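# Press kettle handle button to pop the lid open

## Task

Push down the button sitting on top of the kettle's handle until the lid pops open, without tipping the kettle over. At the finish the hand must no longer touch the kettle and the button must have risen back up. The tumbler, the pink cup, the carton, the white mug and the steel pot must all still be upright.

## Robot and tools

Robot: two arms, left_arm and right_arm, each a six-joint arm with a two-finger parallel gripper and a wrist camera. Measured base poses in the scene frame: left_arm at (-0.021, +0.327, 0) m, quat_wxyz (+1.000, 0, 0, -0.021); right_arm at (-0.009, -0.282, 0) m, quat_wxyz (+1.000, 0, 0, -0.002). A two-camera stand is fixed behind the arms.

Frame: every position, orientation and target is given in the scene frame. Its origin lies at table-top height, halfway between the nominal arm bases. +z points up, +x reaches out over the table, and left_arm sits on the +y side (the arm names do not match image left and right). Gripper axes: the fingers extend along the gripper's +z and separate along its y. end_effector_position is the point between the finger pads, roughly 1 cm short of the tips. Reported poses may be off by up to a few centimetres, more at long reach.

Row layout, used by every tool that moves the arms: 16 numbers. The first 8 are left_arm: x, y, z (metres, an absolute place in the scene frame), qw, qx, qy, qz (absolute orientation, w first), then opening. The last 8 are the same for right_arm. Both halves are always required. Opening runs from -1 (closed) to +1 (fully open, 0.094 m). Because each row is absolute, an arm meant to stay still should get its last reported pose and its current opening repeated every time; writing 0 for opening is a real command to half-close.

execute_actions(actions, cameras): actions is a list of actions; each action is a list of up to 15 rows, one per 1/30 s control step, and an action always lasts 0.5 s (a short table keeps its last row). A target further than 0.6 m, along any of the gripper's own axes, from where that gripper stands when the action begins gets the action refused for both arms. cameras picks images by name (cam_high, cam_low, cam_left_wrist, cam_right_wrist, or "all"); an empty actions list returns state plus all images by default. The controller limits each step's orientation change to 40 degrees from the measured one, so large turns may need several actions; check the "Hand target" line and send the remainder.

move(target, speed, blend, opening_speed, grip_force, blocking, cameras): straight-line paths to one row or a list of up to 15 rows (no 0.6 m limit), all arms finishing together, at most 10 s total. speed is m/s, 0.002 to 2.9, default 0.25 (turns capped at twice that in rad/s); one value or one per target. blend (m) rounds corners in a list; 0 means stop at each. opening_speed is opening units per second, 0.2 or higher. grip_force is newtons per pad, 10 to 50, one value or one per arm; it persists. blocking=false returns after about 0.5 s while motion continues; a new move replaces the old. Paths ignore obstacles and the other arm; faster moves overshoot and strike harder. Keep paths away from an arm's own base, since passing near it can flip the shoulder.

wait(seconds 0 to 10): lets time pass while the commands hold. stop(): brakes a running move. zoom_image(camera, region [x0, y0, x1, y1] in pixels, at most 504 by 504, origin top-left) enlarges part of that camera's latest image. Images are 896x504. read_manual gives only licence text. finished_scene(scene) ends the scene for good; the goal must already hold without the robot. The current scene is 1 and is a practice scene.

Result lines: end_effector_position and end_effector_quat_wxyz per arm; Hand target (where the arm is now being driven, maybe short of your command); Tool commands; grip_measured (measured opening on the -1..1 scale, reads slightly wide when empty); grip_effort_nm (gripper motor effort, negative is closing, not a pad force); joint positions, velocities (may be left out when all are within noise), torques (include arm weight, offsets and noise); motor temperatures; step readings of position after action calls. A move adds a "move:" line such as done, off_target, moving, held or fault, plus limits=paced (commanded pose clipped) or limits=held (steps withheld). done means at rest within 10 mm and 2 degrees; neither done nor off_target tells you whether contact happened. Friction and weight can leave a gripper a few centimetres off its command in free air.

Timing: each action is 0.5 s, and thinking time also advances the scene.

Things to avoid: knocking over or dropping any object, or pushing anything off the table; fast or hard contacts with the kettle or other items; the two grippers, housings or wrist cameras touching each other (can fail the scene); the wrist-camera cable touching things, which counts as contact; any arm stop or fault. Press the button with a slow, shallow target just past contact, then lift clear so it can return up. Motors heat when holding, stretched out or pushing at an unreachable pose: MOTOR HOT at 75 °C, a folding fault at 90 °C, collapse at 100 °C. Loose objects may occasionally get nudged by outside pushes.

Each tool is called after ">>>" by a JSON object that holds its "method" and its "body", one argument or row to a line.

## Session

>>> {"method": "execute_actions", "body": {
  "actions": []
}}

Scene clock: 0.00 s.
left_arm: end_effector_position=(+0.2437, +0.0358, +0.3237) grip_measured=+1.000 grip_effort_nm=n/a end_effector_quat_wxyz=(+0.606, +0.128, +0.705, -0.345) | right_arm: end_effector_position=(+0.3187, -0.1480, +0.2133) grip_measured=+1.000 grip_effort_nm=n/a end_effector_quat_wxyz=(+0.423, +0.038, +0.890, +0.164)
Joint positions: left_arm=[-0.91 1.076 0.754 0.294 -0.254 -0.345 0.094] | right_arm=[0.429 1.1 0.888 -0.419 0.079 0.471 0.094]
Joint velocities: within noise
Joint torques (N m): no reading
Motor temperatures (°C): left_arm=[26 30 29 28 27 26 25] | right_arm=[25 28 31 29 28 26 25]
Heat: left arm: 30 °C; right arm: 31 °C.
Hand target: left_arm +0.2432, +0.0367, +0.3240; +0.605, +0.129, +0.706, -0.344 | right_arm +0.3203, -0.1479, +0.2233; +0.434, +0.038, +0.884, +0.168
Tool commands: left_gripper/opening=+1.0 right_gripper/opening=+1.0

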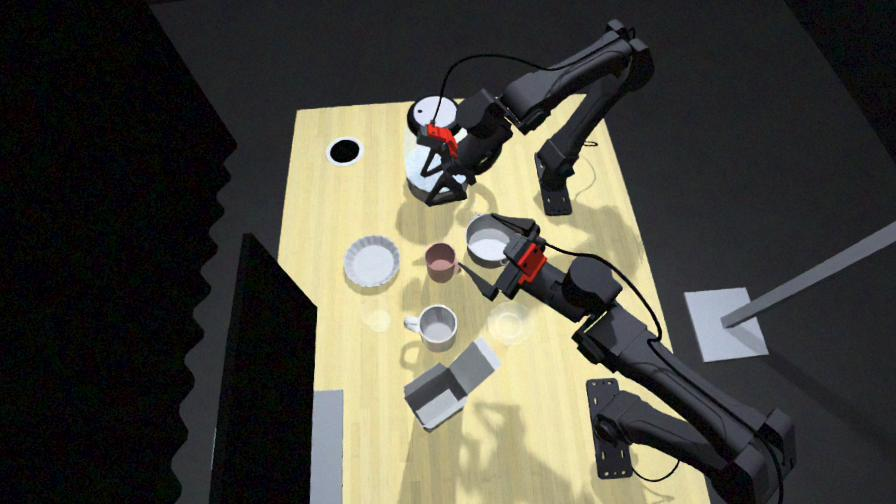

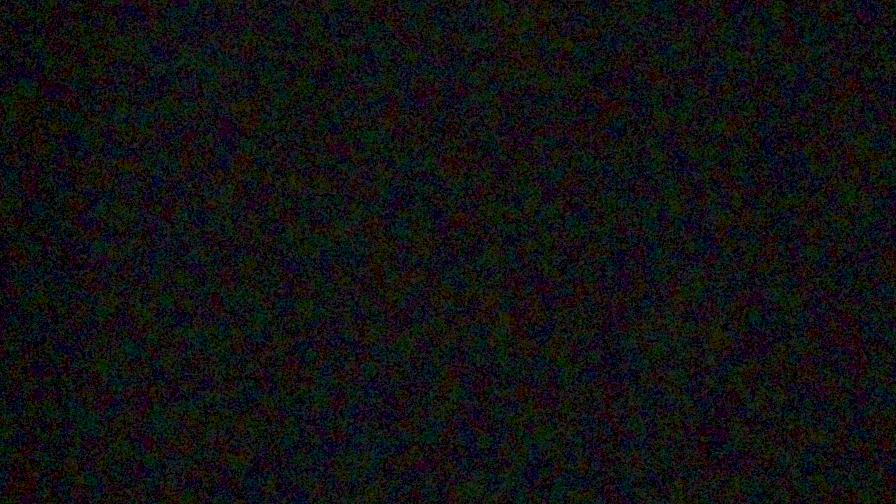

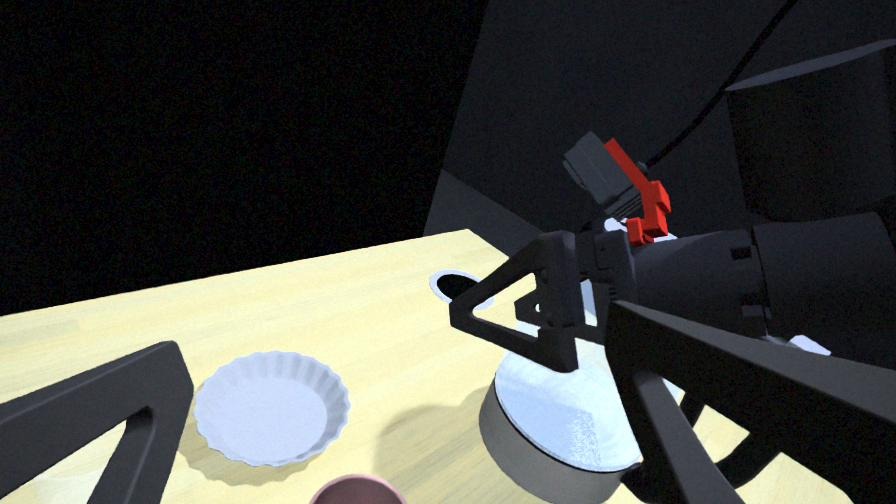

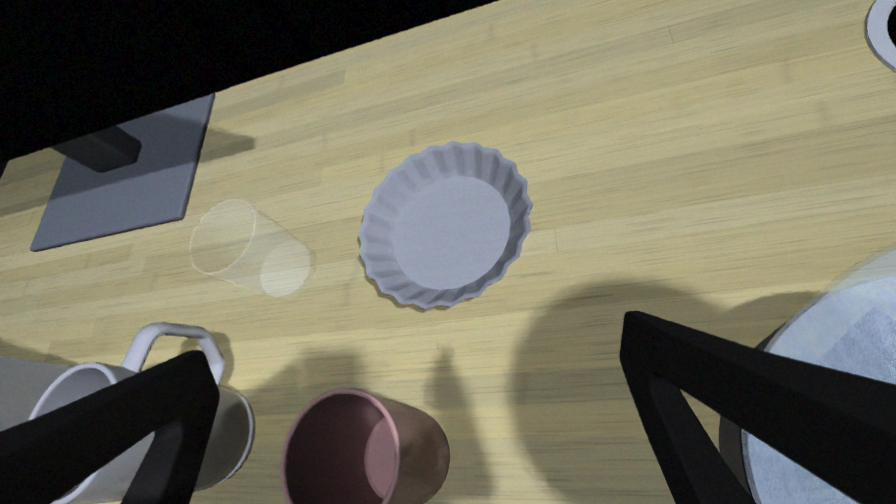

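>>> {"method": "move", "body": {
  "target": [
    [0.2432,0.0367,0.324,0.605,0.129,0.706,-0.344,1,0.29,-0.165,0.37,0.423,0.038,0.89,0.164,-0.95],
    [0.2432,0.0367,0.324,0.605,0.129,0.706,-0.344,1,0.175,-0.28,0.345,0.4226,0,0.9063,0,-0.95]
  ],
  "speed": 0.25,
  "blend": 0.03,
  "cameras": ["cam_high","cam_right_wrist"]
}}

Scene clock: 19.63 s.
left_arm: end_effector_position=(+0.2437, +0.0358, +0.3237) grip_measured=+1.000 grip_effort_nm=0.00 end_effector_quat_wxyz=(+0.606, +0.128, +0.705, -0.345) | right_arm: end_effector_position=(+0.1761, -0.2799, +0.3495) grip_measured=-0.948 grip_effort_nm=-0.16 end_effector_quat_wxyz=(+0.428, +0.004, +0.904, +0.001)
Joint positions: left_arm=[-0.91 1.076 0.754 0.294 -0.254 -0.345 0.094] | right_arm=[0.042 0.806 1.477 -1.358 0.032 0.033 0.002]
Joint torques (N m): left_arm=[-0.06 -3.11 6.99 2.16 0.02 0.03] | right_arm=[-0.51 1.16 4.31 1.71 -0.06 -0.04]
Motor temperatures (°C): left_arm=[26 30 31 34 27 26 25] | right_arm=[25 28 33 31 28 26 25]
Heat: left arm: 34 °C; right arm: 33 °C.
Hand target: left_arm +0.2432, +0.0367, +0.3240; +0.605, +0.129, +0.706, -0.344 | right_arm +0.1750, -0.2799, +0.3451; +0.423, +0.000, +0.906, +0.000
Off the commanded pose: left_arm 0.001 m, 0 deg | right_arm 0.005 m, 1 deg.
move: done
Images, in order (width x height): cam_high 896x504, cam_right_wrist 896x504.

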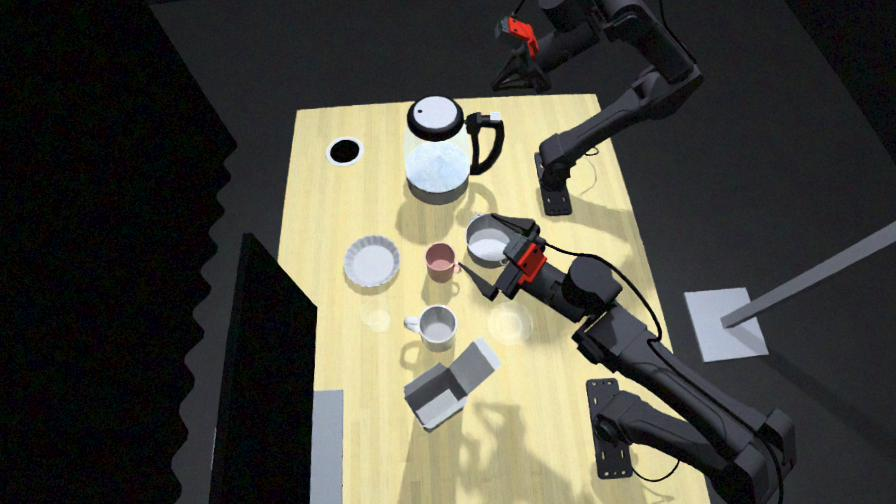

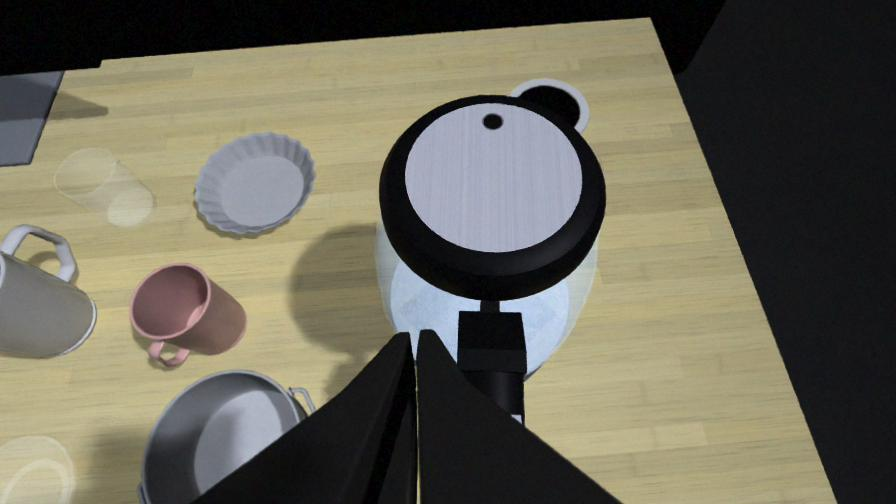

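>>> {"method": "move", "body": {
  "target": [0.2432,0.0367,0.324,0.605,0.129,0.706,-0.344,1,0.152,-0.301,0.278,0.3413,0.0573,0.9379,-0.0209,-0.95],
  "speed": 0.2,
  "cameras": ["cam_right_wrist"]
}}

Scene clock: 46.90 s.
left_arm: end_effector_position=(+0.2437, +0.0358, +0.3237) grip_measured=+1.000 grip_effort_nm=0.00 end_effector_quat_wxyz=(+0.606, +0.128, +0.705, -0.345) | right_arm: end_effector_position=(+0.1546, -0.3014, +0.2806) grip_measured=-0.948 grip_effort_nm=-0.16 end_effector_quat_wxyz=(+0.341, +0.061, +0.938, -0.021)
Joint positions: left_arm=[-0.91 1.076 0.754 0.294 -0.254 -0.345 0.094] | right_arm=[-0.105 0.736 1.273 -1.41 0.012 0.017 0.002]
Joint torques (N m): left_arm=[-0.1 -3.14 6.89 2.2 -0.02 0.05] | right_arm=[-0.51 0.36 4.71 1.53 -0.08 -0.07]
Heat: left arm: 37 °C; right arm: 33 °C.
Hand target: left_arm +0.2432, +0.0367, +0.3240; +0.605, +0.129, +0.706, -0.344 | right_arm +0.1521, -0.3010, +0.2780; +0.341, +0.057, +0.938, -0.021
Off the commanded pose: left_arm 0.001 m, 0 deg | right_arm 0.004 m, 0 deg.
move: done
Images, in order (width x height): cam_right_wrist 896x504.

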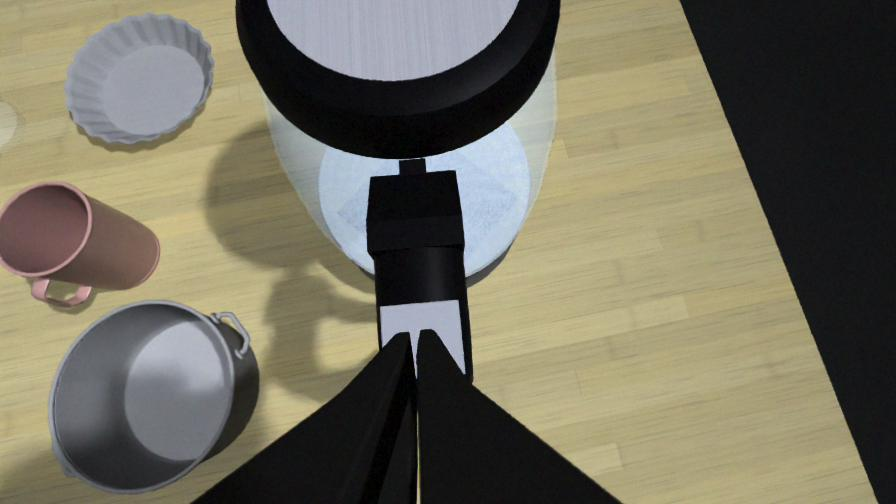

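>>> {"method": "move", "body": {
  "target": [
    [0.2432,0.0367,0.324,0.605,0.129,0.706,-0.344,1,0.155,-0.301,0.252,0.3413,0.0573,0.9379,-0.0209,-0.95],
    [0.2432,0.0367,0.324,0.605,0.129,0.706,-0.344,1,0.147,-0.301,0.208,0.3413,0.0573,0.9379,-0.0209,-0.95]
  ],
  "speed": 0.07,
  "blend": 0.01,
  "cameras": ["cam_right_wrist"]
}}

Scene clock: 61.00 s.
left_arm: end_effector_position=(+0.2437, +0.0358, +0.3237) grip_measured=+1.000 grip_effort_nm=0.00 end_effector_quat_wxyz=(+0.606, +0.128, +0.705, -0.345) | right_arm: end_effector_position=(+0.1500, -0.3009, +0.2432) grip_measured=-0.948 grip_effort_nm=-0.16 end_effector_quat_wxyz=(+0.396, +0.059, +0.916, -0.023)
Joint positions: left_arm=[-0.91 1.076 0.754 0.294 -0.254 -0.345 0.094] | right_arm=[-0.121 0.509 0.996 -1.241 -0.002 0.006 0.002]
Joint torques (N m): left_arm=[0.03 -3.25 7.12 2.1 0 0.01] | right_arm=[-0.54 4.83 0.91 1.36 -0.07 -0.06]
Heat: left arm: 37 °C; right arm: 32 °C.
Hand target: left_arm +0.2432, +0.0367, +0.3240; +0.605, +0.129, +0.706, -0.344 | right_arm +0.1451, -0.3006, +0.2098; +0.341, +0.058, +0.938, -0.021
Off the commanded pose: left_arm 0.001 m, 0 deg | right_arm 0.035 m, 7 deg.
move: off_target (right_arm)
Images, in order (width x height): cam_right_wrist 896x504.

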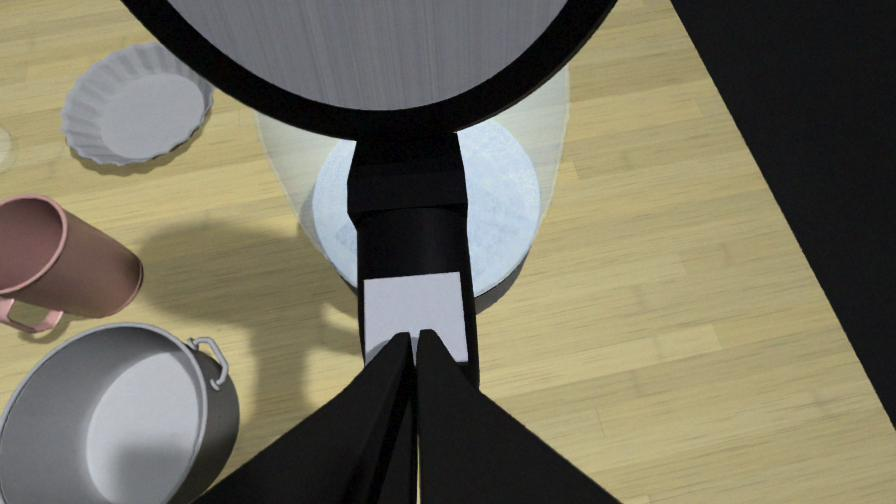

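>>> {"method": "move", "body": {
  "target": [0.2432,0.0367,0.324,0.605,0.129,0.706,-0.344,1,0.136,-0.299,0.305,0.39,0.0573,0.918,-0.0209,-0.95],
  "speed": 0.15,
  "cameras": ["cam_high","cam_right_wrist"]
}}

Scene clock: 67.27 s.
left_arm: end_effector_position=(+0.2437, +0.0358, +0.3237) grip_measured=+1.000 grip_effort_nm=0.00 end_effector_quat_wxyz=(+0.606, +0.128, +0.705, -0.345) | right_arm: end_effector_position=(+0.1354, -0.2992, +0.2976) grip_measured=-0.948 grip_effort_nm=-0.16 end_effector_quat_wxyz=(+0.384, +0.061, +0.921, -0.021)
Joint positions: left_arm=[-0.91 1.076 0.754 0.294 -0.254 -0.345 0.094] | right_arm=[-0.126 0.648 1.299 -1.433 -0.006 0.005 0.002]
Joint torques (N m): left_arm=[0.2 -3.18 6.94 2.16 0.02 0.04] | right_arm=[-0.51 3.79 7.41 1.6 -0.1 -0.05]
Heat: left arm: 38 °C; right arm: 33 °C.
Hand target: left_arm +0.2432, +0.0367, +0.3240; +0.605, +0.129, +0.706, -0.344 | right_arm +0.1359, -0.2989, +0.3049; +0.390, +0.058, +0.919, -0.022
Off the commanded pose: left_arm 0.001 m, 0 deg | right_arm 0.007 m, 1 deg.
move: done
Images, in order (width x height): cam_high 896x504, cam_right_wrist 896x504.

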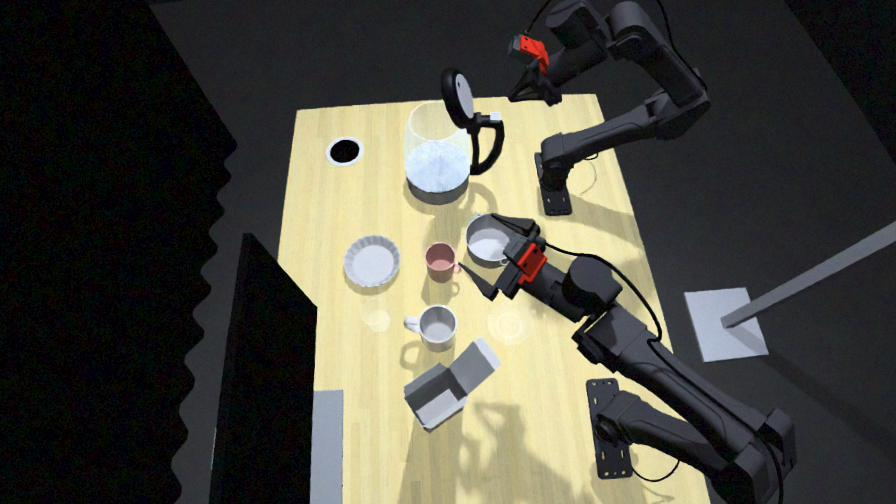

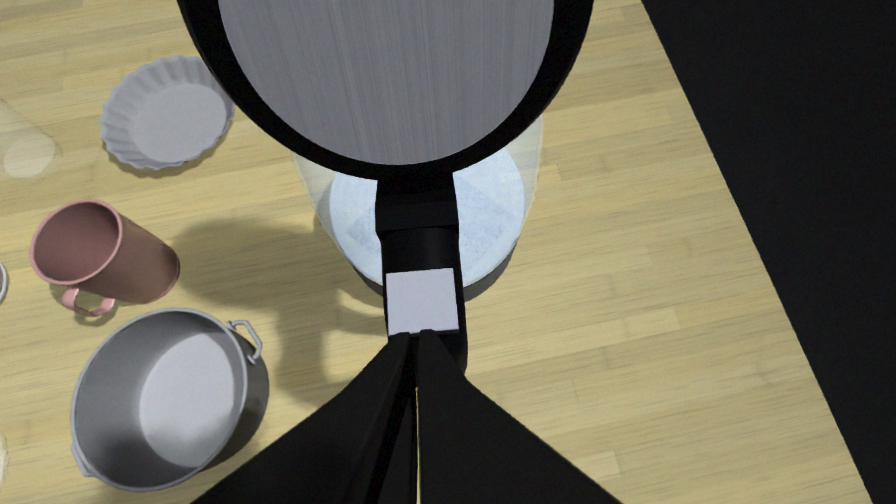

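Lid open, hand clear, everything standing.

>>> {"method": "finished_scene", "body": {
  "scene": 2
}}

The scene is finished: the task was done.


## Next scene

The same job, from a new start.

>>> {"method": "execute_actions", "body": {
  "actions": []
}}

Scene clock: 0.00 s.
left_arm: end_effector_position=(+0.3022, +0.2074, +0.2776) grip_measured=+1.000 grip_effort_nm=n/a end_effector_quat_wxyz=(+0.415, -0.023, +0.875, -0.248) | right_arm: end_effector_position=(+0.3193, -0.1102, +0.2900) grip_measured=+1.000 grip_effort_nm=n/a end_effector_quat_wxyz=(+0.592, -0.076, +0.800, +0.057)
Joint positions: left_arm=[-0.196 1.064 1.075 -0.588 0.233 -0.416 0.094] | right_arm=[0.718 1.072 0.894 -0.16 0.499 0.169 0.094]
Joint velocities: within noise
Joint torques (N m): no reading
Motor temperatures (°C): left_arm=[26 29 28 28 27 26 25] | right_arm=[25 27 29 28 28 26 25]
Heat: left arm: 29 °C; right arm: 29 °C.
Hand target: left_arm +0.2998, +0.2078, +0.2780; +0.413, -0.022, +0.876, -0.248 | right_arm +0.3190, -0.1112, +0.2998; +0.601, -0.070, +0.794, +0.061
Tool commands: left_gripper/opening=+1.0 right_gripper/opening=+1.0

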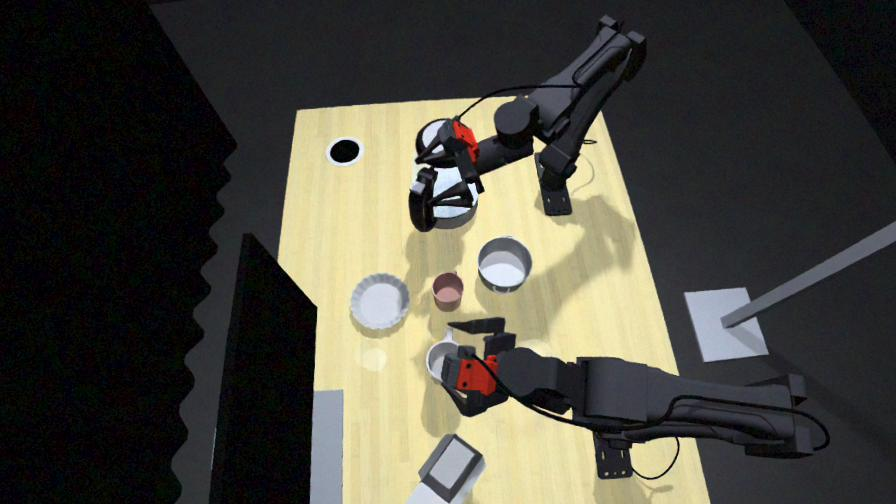

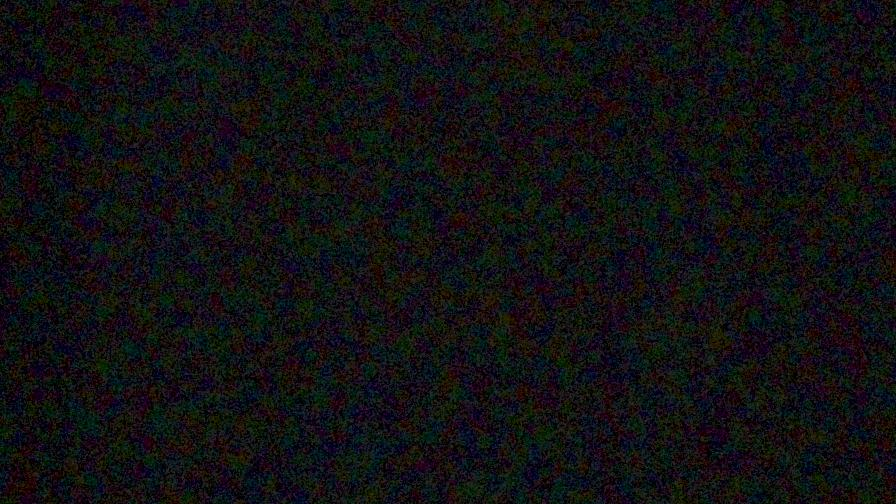

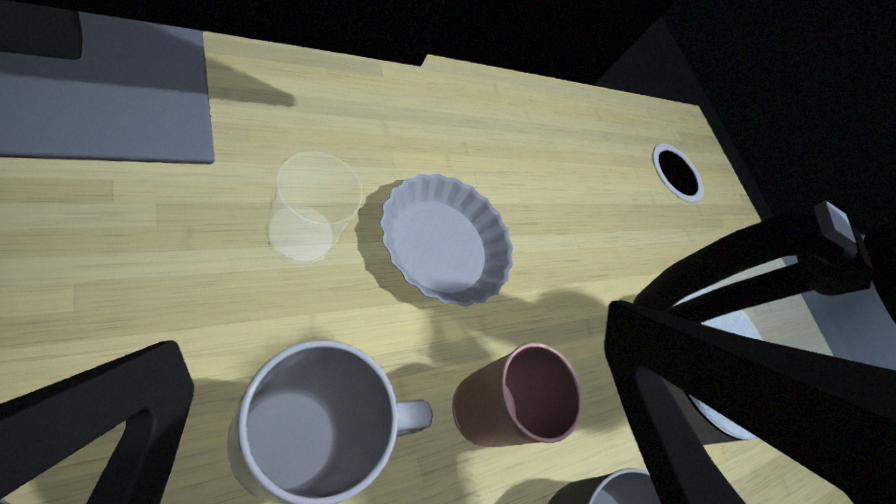

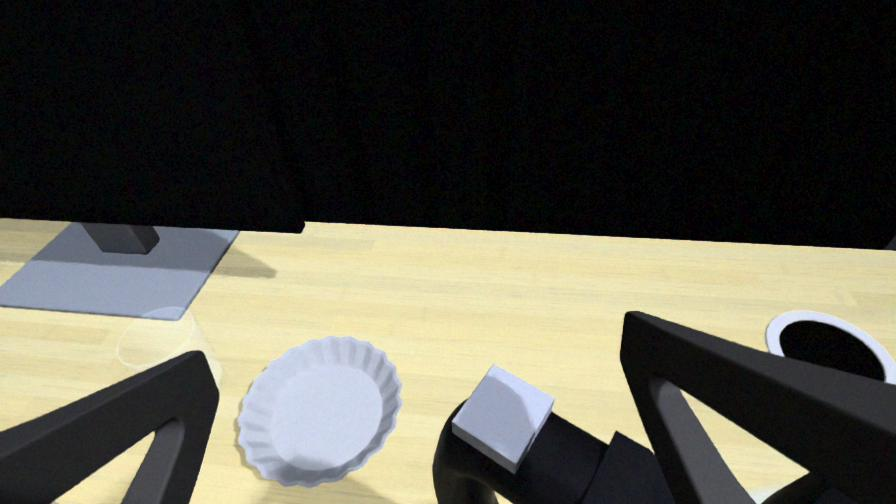

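>>> {"method": "move", "body": {
  "target": [
    [0.315,0.07,0.29,0.44,0.2,0.84,-0.23,-0.95,0.28,-0.18,0.385,0.592,-0.076,0.80,0.057,1],
    [0.328,-0.122,0.288,0.394,0.394,0.8078,-0.1922,-0.95,0.175,-0.285,0.345,0.4226,0,0.9063,0,1]
  ],
  "speed": 0.25,
  "blend": 0.03,
  "cameras": ["cam_high","cam_left_wrist","cam_right_wrist"]
}}

Scene clock: 51.30 s.
left_arm: end_effector_position=(+0.3251, -0.1178, +0.3058) grip_measured=-0.947 grip_effort_nm=-0.14 end_effector_quat_wxyz=(+0.411, +0.387, +0.799, -0.205) | right_arm: end_effector_position=(+0.1775, -0.2856, +0.3324) grip_measured=+1.000 grip_effort_nm=-0.04 end_effector_quat_wxyz=(+0.406, +0.005, +0.914, +0.000)
Joint positions: left_arm=[-0.87 1.972 2.093 -0.737 0.001 -0.009 0.002] | right_arm=[-0.065 0.805 1.427 -1.358 -0.047 -0.037 0.094]
Joint torques (N m): left_arm=[-0.49 -7.28 8.03 1.78 -0.07 0.11] | right_arm=[-0.49 1.06 8.29 1.6 -0.13 -0.06]
Motor temperatures (°C): left_arm=[26 30 31 34 27 26 25] | right_arm=[25 28 34 34 28 26 24]
Heat: left arm: 34 °C; right arm: 34 °C.
Hand target: left_arm +0.3276, -0.1215, +0.2881; +0.395, +0.394, +0.808, -0.193 | right_arm +0.1748, -0.2850, +0.3447; +0.423, +0.000, +0.906, -0.001
Off the commanded pose: left_arm 0.019 m, 3 deg | right_arm 0.013 m, 2 deg.
move: off_target (left_arm, right_arm)
Images, in order (width x height): cam_high 896x504, cam_left_wrist 896x504, cam_right_wrist 896x504.

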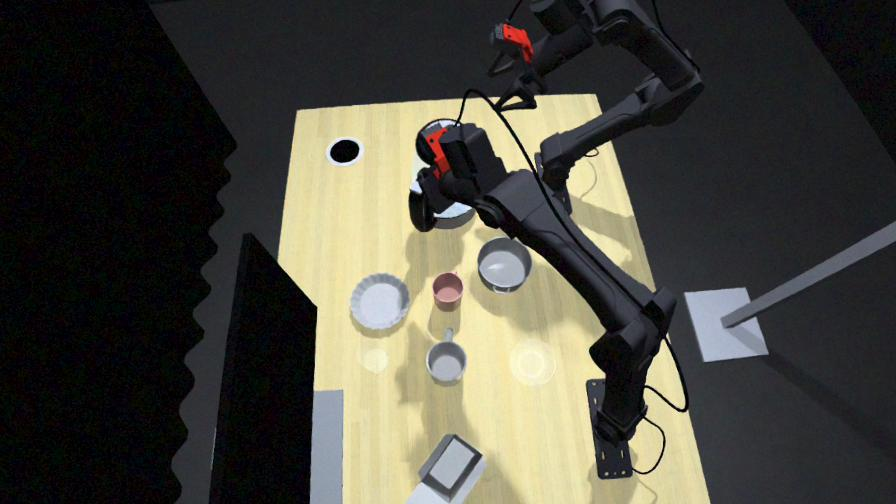

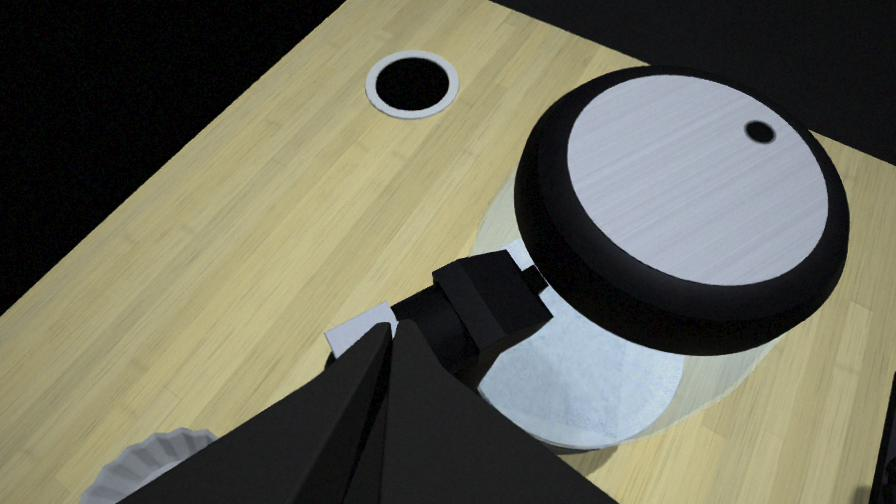

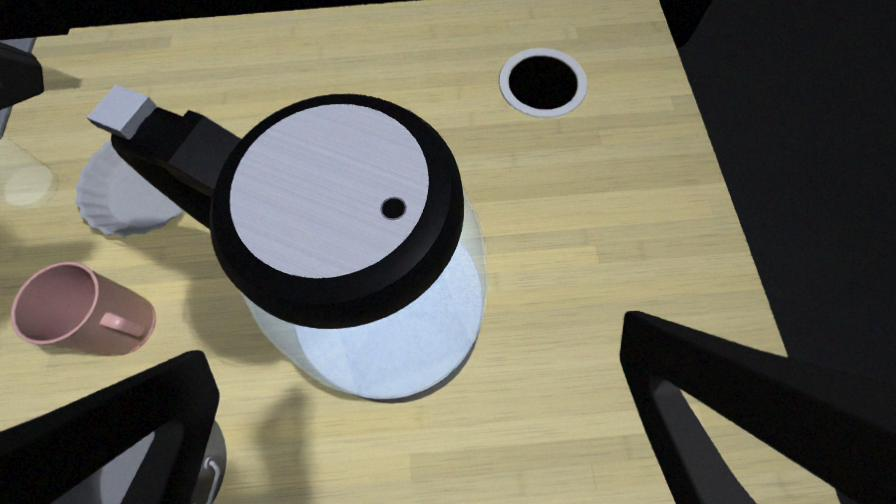

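>>> {"method": "move", "body": {
  "target": [0.355,-0.127,0.272,0.394,0.394,0.8078,-0.1922,-0.95,0.1748,-0.285,0.3447,0.423,0,0.906,-0.001,1],
  "speed": 0.15,
  "cameras": ["cam_left_wrist"]
}}

Scene clock: 72.57 s.
left_arm: end_effector_position=(+0.3497, -0.1220, +0.2834) grip_measured=-0.947 grip_effort_nm=-0.14 end_effector_quat_wxyz=(+0.402, +0.390, +0.805, -0.194) | right_arm: end_effector_position=(+0.1775, -0.2856, +0.3324) grip_measured=+1.000 grip_effort_nm=-0.04 end_effector_quat_wxyz=(+0.406, +0.005, +0.914, +0.000)
Joint positions: left_arm=[-0.836 2.058 2.15 -0.737 0.02 0.016 0.002] | right_arm=[-0.065 0.805 1.427 -1.358 -0.048 -0.037 0.094]
Joint torques (N m): left_arm=[0.05 -8.4 8.09 1.99 0.07 0.06] | right_arm=[-0.13 0.84 8.09 1.61 -0.09 -0.04]
Heat: left arm: 34 °C; right arm: 33 °C.
Hand target: left_arm +0.3547, -0.1266, +0.2719; +0.394, +0.394, +0.808, -0.192 | right_arm +0.1746, -0.2850, +0.3444; +0.423, +0.000, +0.906, -0.001
Off the commanded pose: left_arm 0.014 m, 1 deg | right_arm 0.013 m, 2 deg.
move: off_target (left_arm, right_arm)
Images, in order (width x height): cam_left_wrist 896x504.

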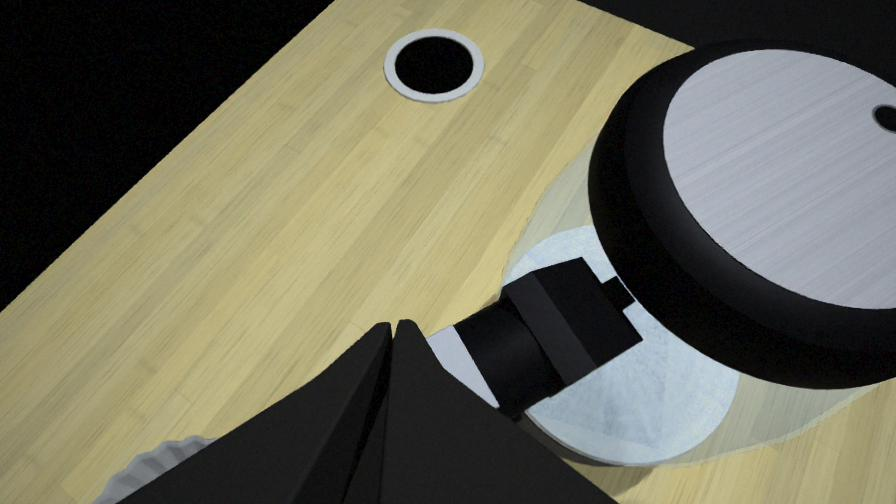

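>>> {"method": "move", "body": {
  "target": [
    [0.352,-0.127,0.245,0.394,0.394,0.8078,-0.1922,-0.95,0.1748,-0.285,0.3447,0.423,0,0.906,-0.001,1],
    [0.347,-0.122,0.198,0.394,0.394,0.8078,-0.1922,-0.95,0.1748,-0.285,0.3447,0.423,0,0.906,-0.001,1]
  ],
  "speed": 0.08,
  "blend": 0.01,
  "cameras": ["cam_left_wrist"]
}}

Scene clock: 85.70 s.
left_arm: end_effector_position=(+0.3625, -0.1373, +0.2593) grip_measured=-0.947 grip_effort_nm=-0.13 end_effector_quat_wxyz=(+0.471, +0.373, +0.767, -0.225) | right_arm: end_effector_position=(+0.1775, -0.2856, +0.3324) grip_measured=+1.000 grip_effort_nm=-0.04 end_effector_quat_wxyz=(+0.406, +0.005, +0.914, +0.000)
Joint positions: left_arm=[-0.836 1.988 1.801 -0.284 0.019 0.016 0.002] | right_arm=[-0.065 0.805 1.427 -1.358 -0.048 -0.037 0.094]
Joint torques (N m): left_arm=[-0.18 -9.51 3.49 0.83 0.02 0.01] | right_arm=[-0.13 0.84 8.09 1.61 -0.09 -0.03]
Heat: left arm: 35 °C; right arm: 34 °C.
Hand target: left_arm +0.3477, -0.1226, +0.2016; +0.396, +0.394, +0.807, -0.193 | right_arm +0.1746, -0.2850, +0.3444; +0.423, +0.000, +0.906, -0.001
Off the commanded pose: left_arm 0.065 m, 11 deg | right_arm 0.013 m, 2 deg.
move: off_target (left_arm, right_arm)
Images, in order (width x height): cam_left_wrist 896x504.

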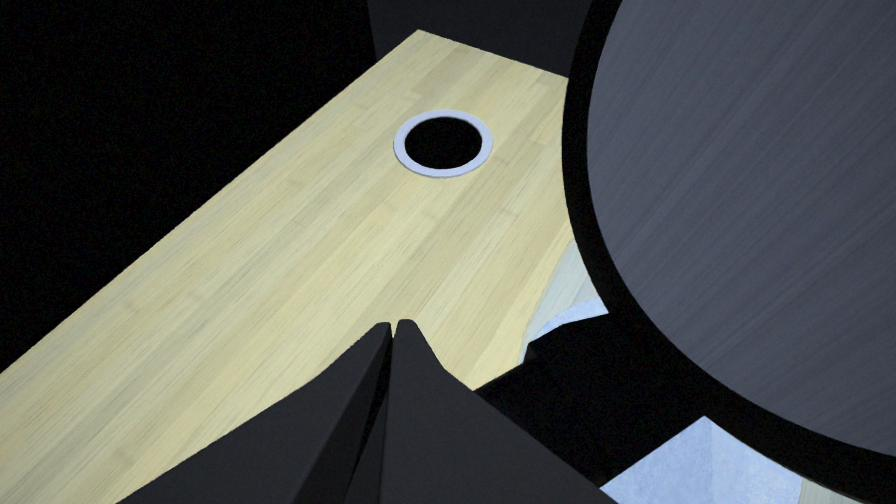

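>>> {"method": "move", "body": {
  "target": [
    [0.345,-0.115,0.30,0.44,0.385,0.785,-0.21,-0.95,0.1748,-0.285,0.3447,0.423,0,0.906,-0.001,1],
    [0.30,-0.05,0.315,0.42,0.385,0.795,-0.205,-0.95,0.1748,-0.285,0.3447,0.423,0,0.906,-0.001,1]
  ],
  "speed": 0.15,
  "blend": 0.02,
  "cameras": ["cam_high","cam_left_wrist","cam_right_wrist"]
}}

Scene clock: 91.30 s.
left_arm: end_effector_position=(+0.3042, -0.0590, +0.3172) grip_measured=-0.947 grip_effort_nm=-0.13 end_effector_quat_wxyz=(+0.429, +0.383, +0.791, -0.209) | right_arm: end_effector_position=(+0.1775, -0.2856, +0.3324) grip_measured=+1.000 grip_effort_nm=-0.04 end_effector_quat_wxyz=(+0.406, +0.005, +0.914, +0.000)
Joint positions: left_arm=[-0.819 1.698 1.753 -0.632 0.036 0.021 0.002] | right_arm=[-0.065 0.805 1.427 -1.358 -0.048 -0.037 0.094]
Joint torques (N m): left_arm=[0.58 -9.83 5.31 1.82 0.07 0.08] | right_arm=[-0.14 0.84 8.08 1.61 -0.09 -0.03]
Heat: left arm: 34 °C; right arm: 34 °C.
Hand target: left_arm +0.3001, -0.0503, +0.3149; +0.420, +0.385, +0.796, -0.205 | right_arm +0.1746, -0.2850, +0.3444; +0.423, +0.000, +0.906, -0.001
Off the commanded pose: left_arm 0.010 m, 1 deg | right_arm 0.013 m, 2 deg.
move: off_target (right_arm)
Images, in order (width x height): cam_high 896x504, cam_left_wrist 896x504, cam_right_wrist 896x504.

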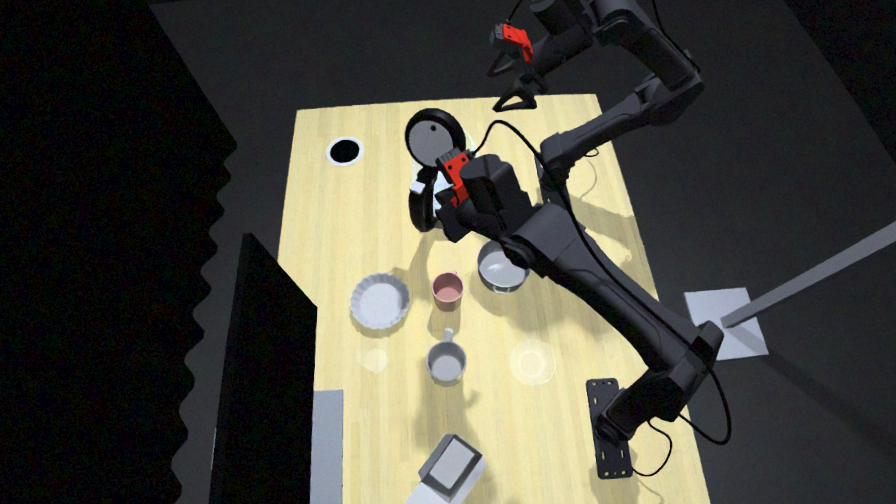

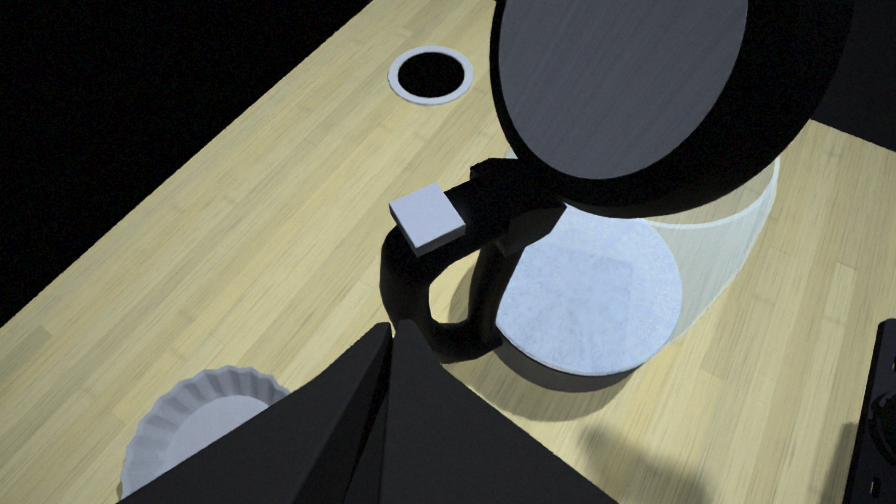

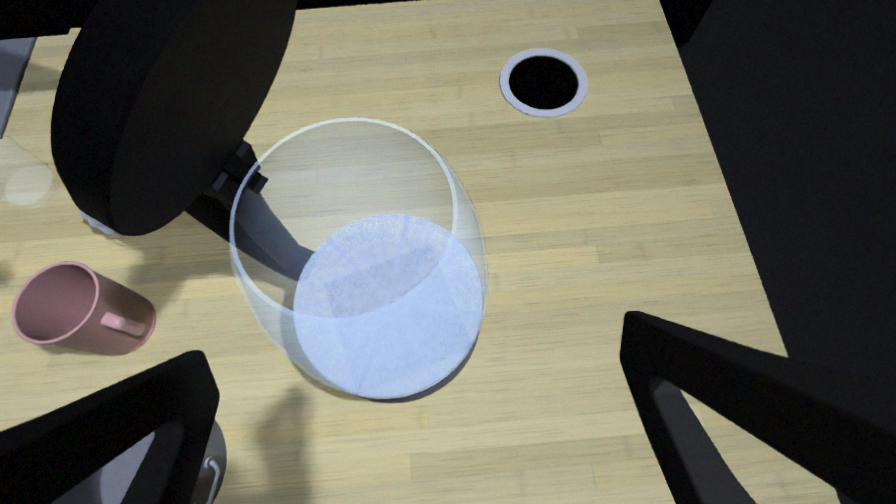

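Lid open, button up, hand clear.

>>> {"method": "finished_scene", "body": {
  "scene": 3
}}

The scene is finished: the task was done.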